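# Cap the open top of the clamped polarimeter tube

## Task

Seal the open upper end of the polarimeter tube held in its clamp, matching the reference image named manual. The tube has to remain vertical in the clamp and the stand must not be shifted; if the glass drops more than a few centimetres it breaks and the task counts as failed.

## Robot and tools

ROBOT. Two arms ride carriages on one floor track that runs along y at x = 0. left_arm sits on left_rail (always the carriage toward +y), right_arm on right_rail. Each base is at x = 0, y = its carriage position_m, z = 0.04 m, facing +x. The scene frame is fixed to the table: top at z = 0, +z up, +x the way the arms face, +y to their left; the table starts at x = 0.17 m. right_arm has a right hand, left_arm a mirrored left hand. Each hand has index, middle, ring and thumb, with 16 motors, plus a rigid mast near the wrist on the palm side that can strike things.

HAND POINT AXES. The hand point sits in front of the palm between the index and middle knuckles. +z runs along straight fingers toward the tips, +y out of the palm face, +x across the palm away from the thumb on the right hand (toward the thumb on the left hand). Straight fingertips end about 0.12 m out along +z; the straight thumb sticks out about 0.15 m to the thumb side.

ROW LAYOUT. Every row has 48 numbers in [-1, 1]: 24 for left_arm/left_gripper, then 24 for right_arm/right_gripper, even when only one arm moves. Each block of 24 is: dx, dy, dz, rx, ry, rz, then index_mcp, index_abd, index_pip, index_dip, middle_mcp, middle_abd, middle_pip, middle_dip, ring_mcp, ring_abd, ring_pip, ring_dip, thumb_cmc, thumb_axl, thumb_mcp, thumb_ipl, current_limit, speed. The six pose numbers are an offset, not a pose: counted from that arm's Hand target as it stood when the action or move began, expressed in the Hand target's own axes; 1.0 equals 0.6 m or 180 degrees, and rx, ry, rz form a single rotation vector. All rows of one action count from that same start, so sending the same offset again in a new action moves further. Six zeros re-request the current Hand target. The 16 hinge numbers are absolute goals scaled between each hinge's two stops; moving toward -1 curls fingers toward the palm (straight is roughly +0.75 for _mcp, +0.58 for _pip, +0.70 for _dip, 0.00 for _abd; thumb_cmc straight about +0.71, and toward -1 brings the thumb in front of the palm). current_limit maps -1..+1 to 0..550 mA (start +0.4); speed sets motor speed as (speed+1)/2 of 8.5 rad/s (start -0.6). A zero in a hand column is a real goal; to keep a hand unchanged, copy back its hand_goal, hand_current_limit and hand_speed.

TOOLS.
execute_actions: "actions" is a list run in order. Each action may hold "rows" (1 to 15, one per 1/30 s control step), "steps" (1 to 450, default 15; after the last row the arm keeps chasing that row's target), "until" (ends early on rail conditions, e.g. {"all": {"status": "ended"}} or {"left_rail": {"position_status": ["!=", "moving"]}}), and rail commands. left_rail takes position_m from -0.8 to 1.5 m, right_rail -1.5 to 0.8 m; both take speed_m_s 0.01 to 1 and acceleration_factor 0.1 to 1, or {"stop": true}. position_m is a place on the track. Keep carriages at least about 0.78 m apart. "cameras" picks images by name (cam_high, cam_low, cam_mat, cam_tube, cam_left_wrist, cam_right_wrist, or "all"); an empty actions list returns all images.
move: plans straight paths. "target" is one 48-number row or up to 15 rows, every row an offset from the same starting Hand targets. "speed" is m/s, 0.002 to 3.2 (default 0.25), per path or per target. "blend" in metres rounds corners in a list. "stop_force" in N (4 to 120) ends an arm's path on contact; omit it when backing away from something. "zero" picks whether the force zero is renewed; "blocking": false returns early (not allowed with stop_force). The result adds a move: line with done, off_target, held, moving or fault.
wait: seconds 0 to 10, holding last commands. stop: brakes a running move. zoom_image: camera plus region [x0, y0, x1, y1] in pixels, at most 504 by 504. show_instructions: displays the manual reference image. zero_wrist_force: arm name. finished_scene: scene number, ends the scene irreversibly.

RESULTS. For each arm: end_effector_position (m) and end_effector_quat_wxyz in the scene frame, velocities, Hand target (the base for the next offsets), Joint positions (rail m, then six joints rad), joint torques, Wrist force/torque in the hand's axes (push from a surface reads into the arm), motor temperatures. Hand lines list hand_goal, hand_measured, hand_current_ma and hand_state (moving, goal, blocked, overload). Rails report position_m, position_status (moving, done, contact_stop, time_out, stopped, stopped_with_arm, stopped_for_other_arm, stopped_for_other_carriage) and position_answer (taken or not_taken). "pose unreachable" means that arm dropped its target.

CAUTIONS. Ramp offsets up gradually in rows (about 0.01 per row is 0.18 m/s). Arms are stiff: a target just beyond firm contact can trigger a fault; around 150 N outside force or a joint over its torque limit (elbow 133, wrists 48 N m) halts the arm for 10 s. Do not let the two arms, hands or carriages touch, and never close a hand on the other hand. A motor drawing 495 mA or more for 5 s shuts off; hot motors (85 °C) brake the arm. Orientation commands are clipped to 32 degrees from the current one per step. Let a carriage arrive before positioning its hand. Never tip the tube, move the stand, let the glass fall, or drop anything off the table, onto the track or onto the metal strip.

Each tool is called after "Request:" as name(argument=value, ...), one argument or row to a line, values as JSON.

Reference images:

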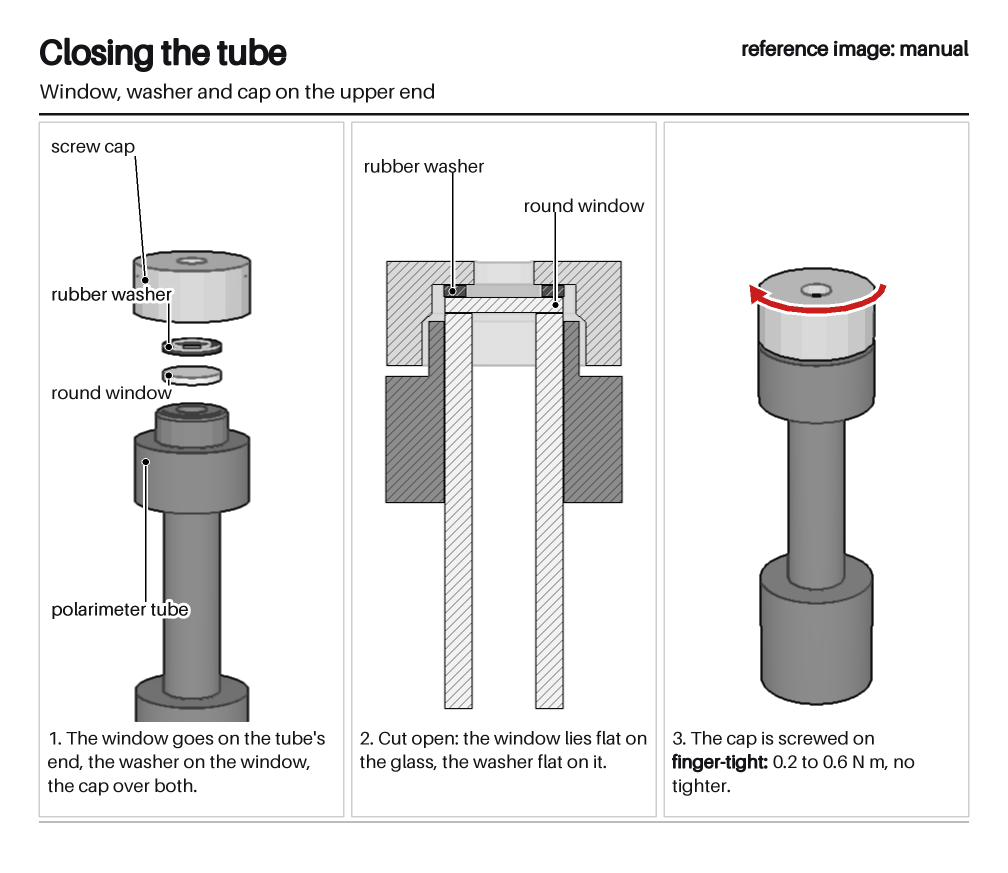

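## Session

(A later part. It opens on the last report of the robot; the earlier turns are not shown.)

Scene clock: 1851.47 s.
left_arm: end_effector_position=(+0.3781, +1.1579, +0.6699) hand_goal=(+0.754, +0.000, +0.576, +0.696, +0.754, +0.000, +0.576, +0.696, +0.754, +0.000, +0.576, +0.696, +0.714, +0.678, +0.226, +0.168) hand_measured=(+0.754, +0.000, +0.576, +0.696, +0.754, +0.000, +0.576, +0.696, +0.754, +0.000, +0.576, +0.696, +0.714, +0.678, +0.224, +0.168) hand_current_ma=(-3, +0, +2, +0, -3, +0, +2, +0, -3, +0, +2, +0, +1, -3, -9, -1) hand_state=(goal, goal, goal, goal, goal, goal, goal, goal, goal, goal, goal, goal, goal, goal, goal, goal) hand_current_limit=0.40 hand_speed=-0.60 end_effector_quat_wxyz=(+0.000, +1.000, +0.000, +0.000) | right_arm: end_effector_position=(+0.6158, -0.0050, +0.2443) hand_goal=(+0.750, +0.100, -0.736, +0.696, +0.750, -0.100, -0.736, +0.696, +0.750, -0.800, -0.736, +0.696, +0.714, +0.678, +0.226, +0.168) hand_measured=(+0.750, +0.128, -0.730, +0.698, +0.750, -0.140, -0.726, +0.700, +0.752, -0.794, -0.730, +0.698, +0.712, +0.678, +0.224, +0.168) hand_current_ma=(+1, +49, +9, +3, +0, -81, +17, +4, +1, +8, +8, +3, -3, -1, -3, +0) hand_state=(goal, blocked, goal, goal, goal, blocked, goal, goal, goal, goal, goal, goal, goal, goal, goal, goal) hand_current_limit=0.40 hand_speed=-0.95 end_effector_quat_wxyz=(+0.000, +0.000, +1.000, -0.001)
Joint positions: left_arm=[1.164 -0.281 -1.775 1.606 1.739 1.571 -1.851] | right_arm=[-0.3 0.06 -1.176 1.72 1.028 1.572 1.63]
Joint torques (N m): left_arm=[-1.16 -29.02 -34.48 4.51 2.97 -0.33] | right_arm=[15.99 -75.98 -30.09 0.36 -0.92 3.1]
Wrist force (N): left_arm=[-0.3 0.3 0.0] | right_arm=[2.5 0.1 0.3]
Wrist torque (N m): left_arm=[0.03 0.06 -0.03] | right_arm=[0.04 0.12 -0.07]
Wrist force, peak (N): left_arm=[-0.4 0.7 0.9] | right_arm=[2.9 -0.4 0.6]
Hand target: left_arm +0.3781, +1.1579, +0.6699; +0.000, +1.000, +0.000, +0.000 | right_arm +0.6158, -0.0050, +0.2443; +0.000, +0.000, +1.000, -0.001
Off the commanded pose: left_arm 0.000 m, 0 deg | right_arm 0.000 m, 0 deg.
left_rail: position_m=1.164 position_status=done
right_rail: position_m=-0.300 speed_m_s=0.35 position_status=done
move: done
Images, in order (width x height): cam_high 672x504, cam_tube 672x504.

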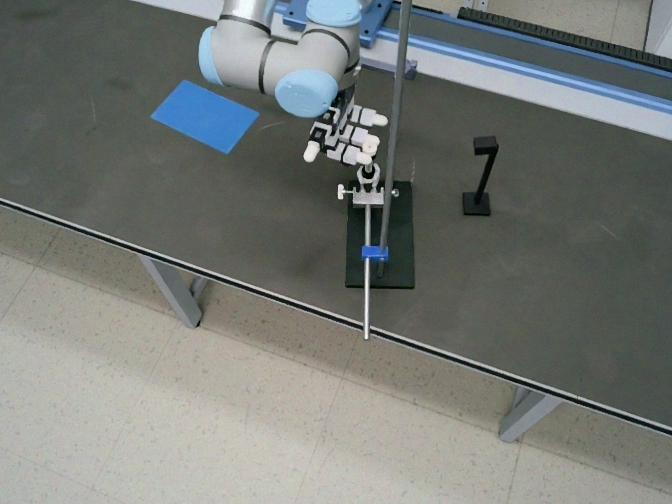

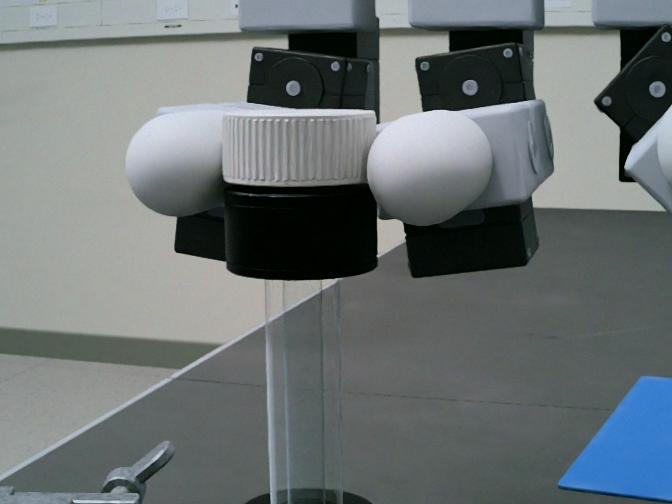

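Request:
move(
  target=[0,0,0,0,0,0,0.754,0,0.576,0.696,0.754,0,0.576,0.696,0.754,0,0.576,0.696,0.714,0.678,0.226,0.168,0.4,-0.6,0.0009,0,0,0,0,0,0.75,0.04,-0.737,0.696,0.75,-0.05,-0.737,0.696,0.75,-0.8,-0.737,0.696,0.714,0.678,0.226,0.168,0.65,-0.95],
  speed=0.01,
)

Request:
wait(
  seconds=0.6,
  cameras=["cam_tube"],
)

Scene clock: 1883.60 s.
left_arm: end_effector_position=(+0.3781, +1.1579, +0.6699) hand_goal=(+0.754, +0.000, +0.576, +0.696, +0.754, +0.000, +0.576, +0.696, +0.754, +0.000, +0.576, +0.696, +0.714, +0.678, +0.226, +0.168) hand_measured=(+0.754, +0.000, +0.576, +0.696, +0.754, +0.000, +0.576, +0.696, +0.754, +0.000, +0.576, +0.696, +0.714, +0.678, +0.224, +0.168) hand_current_ma=(-3, +0, +2, +0, -3, +0, +2, +0, -3, +0, +2, +0, +1, -3, -9, -1) hand_state=(goal, goal, goal, goal, goal, goal, goal, goal, goal, goal, goal, goal, goal, goal, goal, goal) hand_current_limit=0.40 hand_speed=-0.60 end_effector_quat_wxyz=(+0.000, +1.000, +0.000, +0.000) | right_arm: end_effector_position=(+0.6153, -0.0050, +0.2443) hand_goal=(+0.750, +0.040, -0.736, +0.696, +0.750, -0.050, -0.736, +0.696, +0.750, -0.800, -0.736, +0.696, +0.714, +0.678, +0.226, +0.168) hand_measured=(+0.750, +0.102, -0.724, +0.700, +0.750, -0.112, -0.722, +0.700, +0.752, -0.794, -0.730, +0.698, +0.712, +0.678, +0.224, +0.168) hand_current_ma=(+1, +146, +19, +4, +0, -147, +23, +5, +1, +8, +8, +3, -3, -1, -3, +0) hand_state=(goal, blocked, goal, goal, goal, blocked, goal, goal, goal, goal, goal, goal, goal, goal, goal, goal) hand_current_limit=0.65 hand_speed=-0.95 end_effector_quat_wxyz=(+0.000, +0.000, +1.000, -0.001)
Joint positions: left_arm=[1.164 -0.281 -1.775 1.606 1.739 1.571 -1.851] | right_arm=[-0.3 0.06 -1.177 1.721 1.027 1.572 1.63]
Joint torques (N m): left_arm=[-1.79 -27.66 -34.41 4.54 2.87 -0.4] | right_arm=[16.24 -75.92 -27.07 0.27 -0.93 3.34]
Wrist force (N): left_arm=[0.4 0.2 0.2] | right_arm=[0.3 -0.7 0.1]
Wrist torque (N m): left_arm=[0.01 -0.03 0.03] | right_arm=[-0.07 0.00 -0.09]
Wrist force, peak (N): left_arm=[-0.6 0.1 1.0] | right_arm=[3.1 -0.4 0.5]
Hand target: left_arm +0.3781, +1.1579, +0.6699; +0.000, +1.000, +0.000, +0.000 | right_arm +0.6153, -0.0050, +0.2443; +0.000, +0.000, +1.000, -0.001
Off the commanded pose: left_arm 0.000 m, 0 deg | right_arm 0.000 m, 0 deg.
left_rail: position_m=1.164 position_status=done
right_rail: position_m=-0.300 speed_m_s=0.35 position_status=done
move: done

Scene clock: 1884.20 s.
left_arm: end_effector_position=(+0.3781, +1.1579, +0.6699) hand_goal=(+0.754, +0.000, +0.576, +0.696, +0.754, +0.000, +0.576, +0.696, +0.754, +0.000, +0.576, +0.696, +0.714, +0.678, +0.226, +0.168) hand_measured=(+0.754, +0.000, +0.576, +0.696, +0.754, +0.000, +0.576, +0.696, +0.754, +0.000, +0.576, +0.696, +0.714, +0.678, +0.224, +0.168) hand_current_ma=(-3, +0, +2, +0, -3, +0, +2, +0, -3, +0, +2, +0, +1, -3, -9, -1) hand_state=(goal, goal, goal, goal, goal, goal, goal, goal, goal, goal, goal, goal, goal, goal, goal, goal) hand_current_limit=0.40 hand_speed=-0.60 end_effector_quat_wxyz=(+0.000, +1.000, +0.000, +0.000) | right_arm: end_effector_position=(+0.6153, -0.0050, +0.2443) hand_goal=(+0.750, +0.040, -0.736, +0.696, +0.750, -0.050, -0.736, +0.696, +0.750, -0.800, -0.736, +0.696, +0.714, +0.678, +0.226, +0.168) hand_measured=(+0.750, +0.102, -0.724, +0.700, +0.750, -0.112, -0.722, +0.700, +0.752, -0.794, -0.730, +0.698, +0.712, +0.678, +0.224, +0.168) hand_current_ma=(+1, +146, +19, +4, +0, -146, +23, +5, +1, +8, +8, +3, -3, -1, -3, +0) hand_state=(goal, blocked, goal, goal, goal, blocked, goal, goal, goal, goal, goal, goal, goal, goal, goal, goal) hand_current_limit=0.65 hand_speed=-0.95 end_effector_quat_wxyz=(+0.000, +0.000, +1.000, -0.001)
Joint positions: left_arm=[1.164 -0.281 -1.775 1.606 1.739 1.571 -1.851] | right_arm=[-0.3 0.061 -1.177 1.721 1.027 1.572 1.63]
Joint torques (N m): left_arm=[-1.69 -29.33 -34.54 4.51 2.84 -0.38] | right_arm=[16.57 -75.66 -26.49 0.44 -0.85 3.13]
Wrist force (N): left_arm=[0.3 0.5 0.5] | right_arm=[-0.1 0.0 0.1]
Wrist torque (N m): left_arm=[0.02 -0.01 0.01] | right_arm=[0.01 0.04 -0.10]
Wrist force, peak (N): left_arm=[-0.7 0.4 0.7] | right_arm=[0.2 -0.6 0.2]
Hand target: left_arm +0.3781, +1.1579, +0.6699; +0.000, +1.000, +0.000, +0.000 | right_arm +0.6153, -0.0050, +0.2443; +0.000, +0.000, +1.000, -0.001
Off the commanded pose: left_arm 0.000 m, 0 deg | right_arm 0.000 m, 0 deg.
left_rail: position_m=1.164 position_status=done
right_rail: position_m=-0.300 speed_m_s=0.35 position_status=done
wait: 0.60 s
Images, in order (width x height): cam_tube 672x504.

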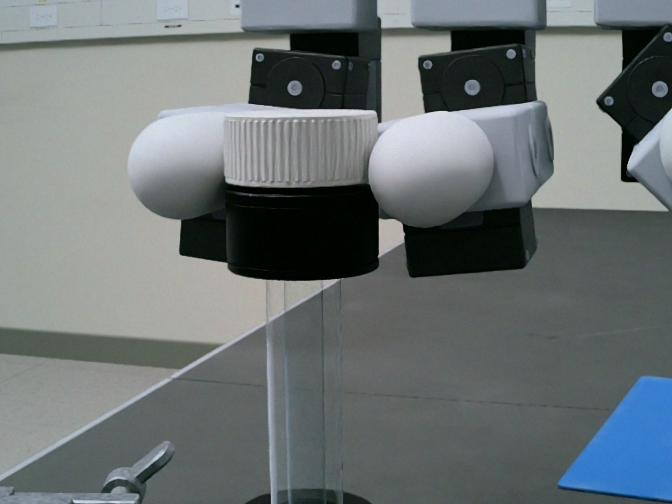

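Request:
move(
  target=[0,0,0,0,0,0,0.754,0,0.576,0.696,0.754,0,0.576,0.696,0.754,0,0.576,0.696,0.714,0.678,0.226,0.168,0.4,-0.6,0,0,0,0,0,0,0.75,-0.06,-0.737,0.696,0.75,0.05,-0.737,0.696,0.75,-0.8,-0.737,0.696,0.714,0.678,0.226,0.168,0.65,-0.95],
  speed=0.01,
)

Request:
wait(
  seconds=0.5,
)

Scene clock: 1888.60 s.
left_arm: end_effector_position=(+0.3781, +1.1579, +0.6699) hand_goal=(+0.754, +0.000, +0.576, +0.696, +0.754, +0.000, +0.576, +0.696, +0.754, +0.000, +0.576, +0.696, +0.714, +0.678, +0.226, +0.168) hand_measured=(+0.754, +0.000, +0.576, +0.696, +0.754, +0.000, +0.576, +0.696, +0.754, +0.000, +0.576, +0.696, +0.714, +0.678, +0.224, +0.168) hand_current_ma=(-3, +0, +2, +0, -3, +0, +2, +0, -3, +0, +2, +0, +1, -3, -9, -1) hand_state=(goal, goal, goal, goal, goal, goal, goal, goal, goal, goal, goal, goal, goal, goal, goal, goal) hand_current_limit=0.40 hand_speed=-0.60 end_effector_quat_wxyz=(+0.000, +1.000, +0.000, +0.000) | right_arm: end_effector_position=(+0.6153, -0.0050, +0.2443) hand_goal=(+0.750, -0.060, -0.736, +0.696, +0.750, +0.050, -0.736, +0.696, +0.750, -0.800, -0.736, +0.696, +0.714, +0.678, +0.226, +0.168) hand_measured=(+0.750, +0.068, -0.722, +0.700, +0.750, -0.064, -0.720, +0.702, +0.752, -0.794, -0.730, +0.698, +0.712, +0.678, +0.224, +0.168) hand_current_ma=(+1, +384, +25, +6, +0, -331, +28, +7, +1, +8, +8, +3, -3, -1, -3, +0) hand_state=(goal, blocked, goal, goal, goal, blocked, goal, goal, goal, goal, goal, goal, goal, goal, goal, goal) hand_current_limit=0.65 hand_speed=-0.95 end_effector_quat_wxyz=(+0.000, +0.000, +1.000, -0.001)
Joint positions: left_arm=[1.164 -0.281 -1.775 1.606 1.739 1.571 -1.851] | right_arm=[-0.3 0.061 -1.177 1.721 1.027 1.572 1.63]
Joint torques (N m): left_arm=[-1.75 -28.16 -34.15 4.55 2.93 -0.39] | right_arm=[17.99 -74.6 -27.57 0.68 -0.52 2.8]
Wrist force (N): left_arm=[-0.4 0.3 0.8] | right_arm=[0.7 -0.5 0.2]
Wrist torque (N m): left_arm=[-0.03 0.08 -0.04] | right_arm=[-0.02 0.04 -0.08]
Wrist force, peak (N): left_arm=[0.1 0.5 1.1] | right_arm=[0.8 -0.8 0.4]
Hand target: left_arm +0.3781, +1.1579, +0.6699; +0.000, +1.000, +0.000, +0.000 | right_arm +0.6153, -0.0050, +0.2443; +0.000, +0.000, +1.000, -0.001
Off the commanded pose: left_arm 0.000 m, 0 deg | right_arm 0.000 m, 0 deg.
left_rail: position_m=1.164 position_status=done
right_rail: position_m=-0.300 speed_m_s=0.35 position_status=done
move: done

Scene clock: 1889.10 s.
left_arm: end_effector_position=(+0.3781, +1.1579, +0.6699) hand_goal=(+0.754, +0.000, +0.576, +0.696, +0.754, +0.000, +0.576, +0.696, +0.754, +0.000, +0.576, +0.696, +0.714, +0.678, +0.226, +0.168) hand_measured=(+0.754, +0.000, +0.576, +0.696, +0.754, +0.000, +0.576, +0.696, +0.754, +0.000, +0.576, +0.696, +0.714, +0.678, +0.224, +0.168) hand_current_ma=(-3, +0, +2, +0, -3, +0, +2, +0, -3, +0, +2, +0, +1, -3, -9, -1) hand_state=(goal, goal, goal, goal, goal, goal, goal, goal, goal, goal, goal, goal, goal, goal, goal, goal) hand_current_limit=0.40 hand_speed=-0.60 end_effector_quat_wxyz=(+0.000, +1.000, +0.000, +0.000) | right_arm: end_effector_position=(+0.6153, -0.0050, +0.2443) hand_goal=(+0.750, -0.060, -0.736, +0.696, +0.750, +0.050, -0.736, +0.696, +0.750, -0.800, -0.736, +0.696, +0.714, +0.678, +0.226, +0.168) hand_measured=(+0.750, +0.068, -0.722, +0.700, +0.750, -0.064, -0.720, +0.702, +0.752, -0.794, -0.730, +0.698, +0.712, +0.678, +0.224, +0.168) hand_current_ma=(+1, +383, +25, +6, +0, -331, +28, +7, +1, +8, +8, +3, -3, -1, -3, +0) hand_state=(goal, blocked, goal, goal, goal, blocked, goal, goal, goal, goal, goal, goal, goal, goal, goal, goal) hand_current_limit=0.65 hand_speed=-0.95 end_effector_quat_wxyz=(+0.000, +0.000, +1.000, -0.001)
Joint positions: left_arm=[1.164 -0.281 -1.775 1.606 1.739 1.571 -1.851] | right_arm=[-0.3 0.061 -1.177 1.721 1.027 1.572 1.63]
Joint torques (N m): left_arm=[-1.72 -29.24 -34.5 4.51 2.9 -0.38] | right_arm=[16.42 -75.37 -28.08 0.9 -0.21 2.58]
Wrist force (N): left_arm=[-0.2 0.6 0.4] | right_arm=[0.8 -0.7 0.2]
Wrist torque (N m): left_arm=[0.03 0.05 -0.03] | right_arm=[-0.04 0.04 -0.08]
Wrist force, peak (N): left_arm=[-0.6 0.1 0.8] | right_arm=[0.9 -0.6 0.5]
Hand target: left_arm +0.3781, +1.1579, +0.6699; +0.000, +1.000, +0.000, +0.000 | right_arm +0.6153, -0.0050, +0.2443; +0.000, +0.000, +1.000, -0.001
Off the commanded pose: left_arm 0.000 m, 0 deg | right_arm 0.000 m, 0 deg.
left_rail: position_m=1.164 position_status=done
right_rail: position_m=-0.300 speed_m_s=0.35 position_status=done
wait: 0.50 s

Request:
move(
  target=[0,0,0,0,0,0,0.754,0,0.576,0.696,0.754,0,0.576,0.696,0.754,0,0.576,0.696,0.714,0.678,0.226,0.168,0.4,-0.6,0.0002,0,0,0,0,0,0.75,-0.09,-0.737,0.696,0.75,0.11,-0.737,0.696,0.75,-0.8,-0.737,0.696,0.714,0.678,0.226,0.168,0.65,-0.95],
  speed=0.01,
)

Request:
move(
  target=[0,0,0,0,0,0,0.754,0,0.576,0.696,0.754,0,0.576,0.696,0.754,0,0.576,0.696,0.714,0.678,0.226,0.168,0.4,-0.6,-0.0009,0.0001,0,0,0,0.0556,0.75,-0.09,-0.737,0.696,0.75,0.11,-0.737,0.696,0.75,-0.8,-0.737,0.696,0.714,0.678,0.226,0.168,0.65,-0.95],
  speed=0.03,
)

Request:
wait(
  seconds=0.3,
  cameras=["cam_tube"],
)

Scene clock: 1899.90 s.
left_arm: end_effector_position=(+0.3781, +1.1579, +0.6699) hand_goal=(+0.754, +0.000, +0.576, +0.696, +0.754, +0.000, +0.576, +0.696, +0.754, +0.000, +0.576, +0.696, +0.714, +0.678, +0.226, +0.168) hand_measured=(+0.754, +0.000, +0.576, +0.696, +0.754, +0.000, +0.576, +0.696, +0.754, +0.000, +0.576, +0.696, +0.714, +0.678, +0.224, +0.168) hand_current_ma=(-3, +0, +2, +0, -3, +0, +2, +0, -3, +0, +2, +0, +1, -3, -9, -1) hand_state=(goal, goal, goal, goal, goal, goal, goal, goal, goal, goal, goal, goal, goal, goal, goal, goal) hand_current_limit=0.40 hand_speed=-0.60 end_effector_quat_wxyz=(+0.000, +1.000, +0.000, +0.000) | right_arm: end_effector_position=(+0.6152, -0.0050, +0.2443) hand_goal=(+0.750, -0.090, -0.736, +0.696, +0.750, +0.110, -0.736, +0.696, +0.750, -0.800, -0.736, +0.696, +0.714, +0.678, +0.226, +0.168) hand_measured=(+0.750, +0.058, -0.720, +0.702, +0.752, -0.036, -0.720, +0.702, +0.752, -0.794, -0.730, +0.698, +0.712, +0.678, +0.224, +0.168) hand_current_ma=(+1, +454, +27, +7, +1, -454, +30, +8, +1, +8, +8, +3, -3, -1, -3, +0) hand_state=(goal, blocked, goal, goal, goal, blocked, goal, goal, goal, goal, goal, goal, goal, goal, goal, goal) hand_current_limit=0.65 hand_speed=-0.95 end_effector_quat_wxyz=(+0.000, +0.000, +1.000, -0.001)
Joint positions: left_arm=[1.164 -0.281 -1.775 1.606 1.739 1.571 -1.851] | right_arm=[-0.3 0.061 -1.177 1.721 1.027 1.572 1.63]
Joint torques (N m): left_arm=[-1.06 -28.58 -34.58 4.55 3.02 -0.29] | right_arm=[16.27 -77.29 -27.75 0.03 0.05 3.08]
Wrist force (N): left_arm=[-0.3 0.4 0.3] | right_arm=[1.4 0.1 0.6]
Wrist torque (N m): left_arm=[0.03 0.07 -0.03] | right_arm=[0.00 0.03 -0.05]
Wrist force, peak (N): left_arm=[0.1 0.4 1.0] | right_arm=[1.6 -0.2 0.9]
Hand target: left_arm +0.3781, +1.1579, +0.6699; +0.000, +1.000, +0.000, +0.000 | right_arm +0.6152, -0.0050, +0.2443; +0.000, +0.000, +1.000, -0.001
Off the commanded pose: left_arm 0.000 m, 0 deg | right_arm 0.000 m, 0 deg.
left_rail: position_m=1.164 position_status=done
right_rail: position_m=-0.300 speed_m_s=0.35 position_status=done
move: done

Scene clock: 1903.17 s.
left_arm: end_effector_position=(+0.3781, +1.1579, +0.6699) hand_goal=(+0.754, +0.000, +0.576, +0.696, +0.754, +0.000, +0.576, +0.696, +0.754, +0.000, +0.576, +0.696, +0.714, +0.678, +0.226, +0.168) hand_measured=(+0.754, +0.000, +0.576, +0.696, +0.754, +0.000, +0.576, +0.696, +0.754, +0.000, +0.576, +0.696, +0.714, +0.678, +0.224, +0.168) hand_current_ma=(-3, +0, +2, +0, -3, +0, +2, +0, -3, +0, +2, +0, +1, -3, -9, -1) hand_state=(goal, goal, goal, goal, goal, goal, goal, goal, goal, goal, goal, goal, goal, goal, goal, goal) hand_current_limit=0.40 hand_speed=-0.60 end_effector_quat_wxyz=(+0.000, +1.000, +0.000, +0.000) | right_arm: end_effector_position=(+0.6157, -0.0049, +0.2443) hand_goal=(+0.750, -0.090, -0.736, +0.696, +0.750, +0.110, -0.736, +0.696, +0.750, -0.800, -0.736, +0.696, +0.714, +0.678, +0.226, +0.168) hand_measured=(+0.748, +0.058, -0.720, +0.702, +0.756, -0.032, -0.720, +0.702, +0.752, -0.794, -0.730, +0.698, +0.712, +0.678, +0.224, +0.168) hand_current_ma=(-1, +454, +30, +7, +7, -443, +30, +8, +1, +8, +8, +3, -3, -1, -3, +0) hand_state=(goal, blocked, goal, goal, goal, blocked, goal, goal, goal, goal, goal, goal, goal, goal, goal, goal) hand_current_limit=0.65 hand_speed=-0.95 end_effector_quat_wxyz=(+0.000, +0.087, +0.996, -0.001)
Joint positions: left_arm=[1.164 -0.281 -1.775 1.606 1.739 1.571 -1.851] | right_arm=[-0.3 0.071 -1.194 1.745 1.02 1.572 1.815]
Joint torques (N m): left_arm=[-2.42 -28.71 -34.63 4.57 2.85 -0.32] | right_arm=[15.9 -73.69 -27.79 -0.32 -2.34 3.13]
Wrist force (N): left_arm=[0.0 0.0 0.7] | right_arm=[1.3 -1.5 -0.1]
Wrist torque (N m): left_arm=[-0.05 0.03 0.00] | right_arm=[0.00 0.04 -0.09]
Wrist force, peak (N): left_arm=[-0.6 0.3 0.8] | right_arm=[1.7 -1.5 -0.3]
Hand target: left_arm +0.3781, +1.1579, +0.6699; +0.000, +1.000, +0.000, +0.000 | right_arm +0.6157, -0.0049, +0.2443; +0.000, +0.087, +0.996, -0.001
Off the commanded pose: left_arm 0.000 m, 0 deg | right_arm 0.000 m, 0 deg.
left_rail: position_m=1.164 position_status=done
right_rail: position_m=-0.300 speed_m_s=0.35 position_status=done
move: done

Scene clock: 1903.47 s.
left_arm: end_effector_position=(+0.3781, +1.1579, +0.6699) hand_goal=(+0.754, +0.000, +0.576, +0.696, +0.754, +0.000, +0.576, +0.696, +0.754, +0.000, +0.576, +0.696, +0.714, +0.678, +0.226, +0.168) hand_measured=(+0.754, +0.000, +0.576, +0.696, +0.754, +0.000, +0.576, +0.696, +0.754, +0.000, +0.576, +0.696, +0.714, +0.678, +0.224, +0.168) hand_current_ma=(-3, +0, +2, +0, -3, +0, +2, +0, -3, +0, +2, +0, +1, -3, -9, -1) hand_state=(goal, goal, goal, goal, goal, goal, goal, goal, goal, goal, goal, goal, goal, goal, goal, goal) hand_current_limit=0.40 hand_speed=-0.60 end_effector_quat_wxyz=(+0.000, +1.000, +0.000, +0.000) | right_arm: end_effector_position=(+0.6157, -0.0049, +0.2443) hand_goal=(+0.750, -0.090, -0.736, +0.696, +0.750, +0.110, -0.736, +0.696, +0.750, -0.800, -0.736, +0.696, +0.714, +0.678, +0.226, +0.168) hand_measured=(+0.748, +0.058, -0.720, +0.702, +0.756, -0.032, -0.720, +0.702, +0.752, -0.794, -0.730, +0.698, +0.712, +0.678, +0.224, +0.168) hand_current_ma=(-1, +454, +30, +7, +7, -443, +30, +8, +1, +8, +8, +3, -3, -1, -3, +0) hand_state=(goal, blocked, goal, goal, goal, blocked, goal, goal, goal, goal, goal, goal, goal, goal, goal, goal) hand_current_limit=0.65 hand_speed=-0.95 end_effector_quat_wxyz=(+0.000, +0.087, +0.996, -0.001)
Joint positions: left_arm=[1.164 -0.281 -1.775 1.606 1.739 1.571 -1.851] | right_arm=[-0.3 0.071 -1.194 1.745 1.02 1.572 1.815]
Joint torques (N m): left_arm=[-1.54 -28.33 -34.26 4.88 2.86 -0.35] | right_arm=[18.01 -73.77 -27.8 -0.11 -1.64 3.3]
Wrist force (N): left_arm=[-0.2 0.1 0.6] | right_arm=[1.2 -1.5 -0.2]
Wrist torque (N m): left_arm=[-0.04 0.06 -0.03] | right_arm=[0.01 0.05 -0.10]
Wrist force, peak (N): left_arm=[-0.7 0.5 0.5] | right_arm=[1.7 -1.7 -0.3]
Hand target: left_arm +0.3781, +1.1579, +0.6699; +0.000, +1.000, +0.000, +0.000 | right_arm +0.6157, -0.0049, +0.2443; +0.000, +0.087, +0.996, -0.001
Off the commanded pose: left_arm 0.000 m, 0 deg | right_arm 0.000 m, 0 deg.
left_rail: position_m=1.164 position_status=done
right_rail: position_m=-0.300 speed_m_s=0.35 position_status=done
wait: 0.30 s
Images, in order (width x height): cam_tube 672x504.

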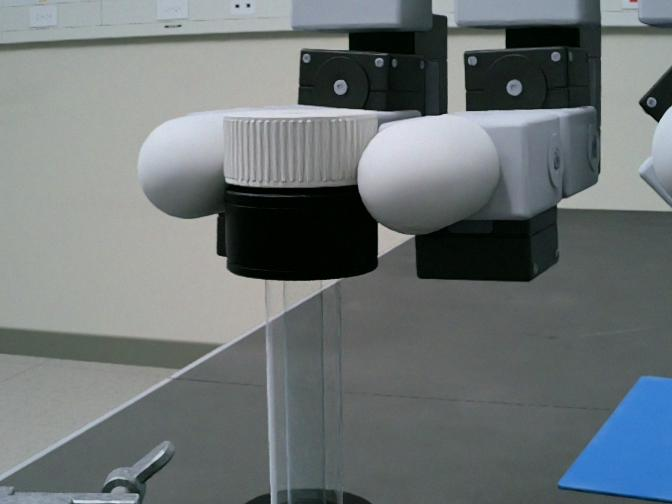

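Request:
move(
  target=[0,0,0,0,0,0,0.754,0,0.576,0.696,0.754,0,0.576,0.696,0.754,0,0.576,0.696,0.714,0.678,0.226,0.168,0.4,-0.6,-0.0006,-0.0004,0,0,0,0.0667,0.75,-0.09,-0.737,0.696,0.75,0.11,-0.737,0.696,0.75,-0.8,-0.737,0.696,0.714,0.678,0.226,0.168,0.65,-0.95],
  speed=0.03,
)

Request:
wait(
  seconds=0.3,
  cameras=["cam_tube"],
)

Scene clock: 1913.23 s.
left_arm: end_effector_position=(+0.3781, +1.1579, +0.6699) hand_goal=(+0.754, +0.000, +0.576, +0.696, +0.754, +0.000, +0.576, +0.696, +0.754, +0.000, +0.576, +0.696, +0.714, +0.678, +0.226, +0.168) hand_measured=(+0.754, +0.000, +0.576, +0.696, +0.754, +0.000, +0.576, +0.696, +0.754, +0.000, +0.576, +0.696, +0.714, +0.678, +0.224, +0.168) hand_current_ma=(-3, +0, +2, +0, -3, +0, +2, +0, -3, +0, +2, +0, +1, -3, -9, -1) hand_state=(goal, goal, goal, goal, goal, goal, goal, goal, goal, goal, goal, goal, goal, goal, goal, goal) hand_current_limit=0.40 hand_speed=-0.60 end_effector_quat_wxyz=(+0.000, +1.000, +0.000, +0.000) | right_arm: end_effector_position=(+0.6160, -0.0052, +0.2443) hand_goal=(+0.750, -0.090, -0.736, +0.696, +0.750, +0.110, -0.736, +0.696, +0.750, -0.800, -0.736, +0.696, +0.714, +0.678, +0.226, +0.168) hand_measured=(+0.748, +0.058, -0.718, +0.702, +0.756, -0.028, -0.720, +0.702, +0.752, -0.794, -0.730, +0.698, +0.712, +0.678, +0.224, +0.168) hand_current_ma=(-1, +454, +35, +9, +8, -430, +30, +8, +1, +8, +8, +3, -3, -1, -3, +0) hand_state=(goal, blocked, goal, goal, goal, blocked, goal, goal, goal, goal, goal, goal, goal, goal, goal, goal) hand_current_limit=0.65 hand_speed=-0.95 end_effector_quat_wxyz=(+0.000, +0.190, +0.982, -0.001)
Joint positions: left_arm=[1.164 -0.281 -1.775 1.606 1.739 1.571 -1.851] | right_arm=[-0.3 0.088 -1.21 1.769 1.012 1.572 2.042]
Joint torques (N m): left_arm=[-1.49 -28.88 -34.53 4.44 2.76 -0.27] | right_arm=[16.94 -73.1 -26.04 0.4 -2.13 3.73]
Wrist force (N): left_arm=[-0.5 0.0 0.4] | right_arm=[0.2 -0.5 0.5]
Wrist torque (N m): left_arm=[-0.03 0.09 -0.05] | right_arm=[-0.06 -0.08 -0.08]
Wrist force, peak (N): left_arm=[-0.6 1.0 0.4] | right_arm=[1.6 -1.9 -0.1]
Hand target: left_arm +0.3781, +1.1579, +0.6699; +0.000, +1.000, +0.000, +0.000 | right_arm +0.6160, -0.0052, +0.2443; +0.000, +0.190, +0.982, -0.001
Off the commanded pose: left_arm 0.000 m, 0 deg | right_arm 0.000 m, 0 deg.
left_rail: position_m=1.164 position_status=done
right_rail: position_m=-0.300 speed_m_s=0.35 position_status=done
move: done

Scene clock: 1913.53 s.
left_arm: end_effector_position=(+0.3781, +1.1579, +0.6699) hand_goal=(+0.754, +0.000, +0.576, +0.696, +0.754, +0.000, +0.576, +0.696, +0.754, +0.000, +0.576, +0.696, +0.714, +0.678, +0.226, +0.168) hand_measured=(+0.754, +0.000, +0.576, +0.696, +0.754, +0.000, +0.576, +0.696, +0.754, +0.000, +0.576, +0.696, +0.714, +0.678, +0.224, +0.168) hand_current_ma=(-3, +0, +2, +0, -3, +0, +2, +0, -3, +0, +2, +0, +1, -3, -9, -1) hand_state=(goal, goal, goal, goal, goal, goal, goal, goal, goal, goal, goal, goal, goal, goal, goal, goal) hand_current_limit=0.40 hand_speed=-0.60 end_effector_quat_wxyz=(+0.000, +1.000, +0.000, +0.000) | right_arm: end_effector_position=(+0.6160, -0.0052, +0.2443) hand_goal=(+0.750, -0.090, -0.736, +0.696, +0.750, +0.110, -0.736, +0.696, +0.750, -0.800, -0.736, +0.696, +0.714, +0.678, +0.226, +0.168) hand_measured=(+0.748, +0.058, -0.718, +0.702, +0.756, -0.028, -0.720, +0.702, +0.752, -0.794, -0.730, +0.698, +0.712, +0.678, +0.224, +0.168) hand_current_ma=(-1, +454, +35, +9, +8, -430, +30, +8, +1, +8, +8, +3, -3, -1, -3, +0) hand_state=(goal, blocked, goal, goal, goal, blocked, goal, goal, goal, goal, goal, goal, goal, goal, goal, goal) hand_current_limit=0.65 hand_speed=-0.95 end_effector_quat_wxyz=(+0.000, +0.190, +0.982, -0.001)
Joint positions: left_arm=[1.164 -0.281 -1.775 1.606 1.739 1.571 -1.851] | right_arm=[-0.3 0.089 -1.21 1.769 1.012 1.572 2.043]
Joint torques (N m): left_arm=[-0.76 -28.82 -34.69 4.59 2.92 -0.35] | right_arm=[17.3 -71.65 -26.7 0.48 -1.33 3.1]
Wrist force (N): left_arm=[-0.5 0.4 0.4] | right_arm=[-0.1 -0.3 0.8]
Wrist torque (N m): left_arm=[0.03 0.09 -0.05] | right_arm=[-0.07 -0.06 -0.10]
Wrist force, peak (N): left_arm=[-1.0 0.4 0.2] | right_arm=[-0.2 -0.8 0.5]
Hand target: left_arm +0.3781, +1.1579, +0.6699; +0.000, +1.000, +0.000, +0.000 | right_arm +0.6160, -0.0052, +0.2443; +0.000, +0.190, +0.982, -0.001
Off the commanded pose: left_arm 0.000 m, 0 deg | right_arm 0.000 m, 0 deg.
left_rail: position_m=1.164 position_status=done
right_rail: position_m=-0.300 speed_m_s=0.35 position_status=done
wait: 0.30 s
Images, in order (width x height): cam_tube 672x504.

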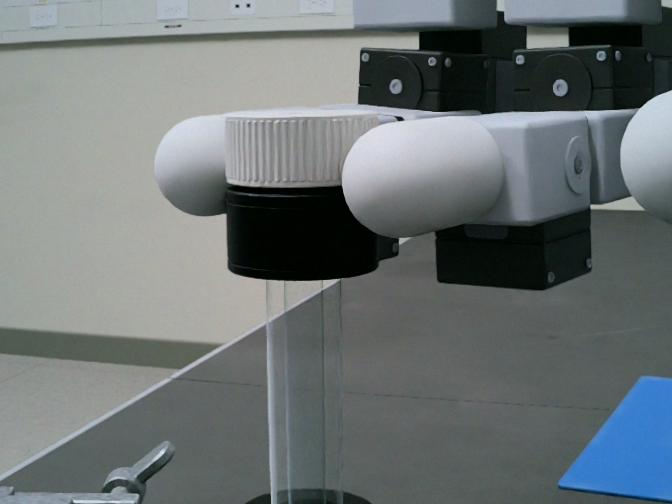

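Request:
zoom_image(
  camera="cam_tube",
  region=[200, 60, 400, 210],
)

Request:
move(
  target=[0,0,0,0,0,0,0.754,0,0.576,0.696,0.754,0,0.576,0.696,0.754,0,0.576,0.696,0.714,0.678,0.226,0.168,0.4,-0.6,-0.001,0,0,0,0,0.0556,0.75,-0.09,-0.737,0.696,0.75,0.115,-0.737,0.696,0.75,-0.8,-0.737,0.696,0.714,0.678,0.226,0.168,0.65,-0.95],
  speed=0.03,
)

Request:
wait(
  seconds=0.3,
  cameras=["cam_tube"],
)

Scaled by 2.520 from the camera's 672x504 image, which has a finer 960x720 frame.

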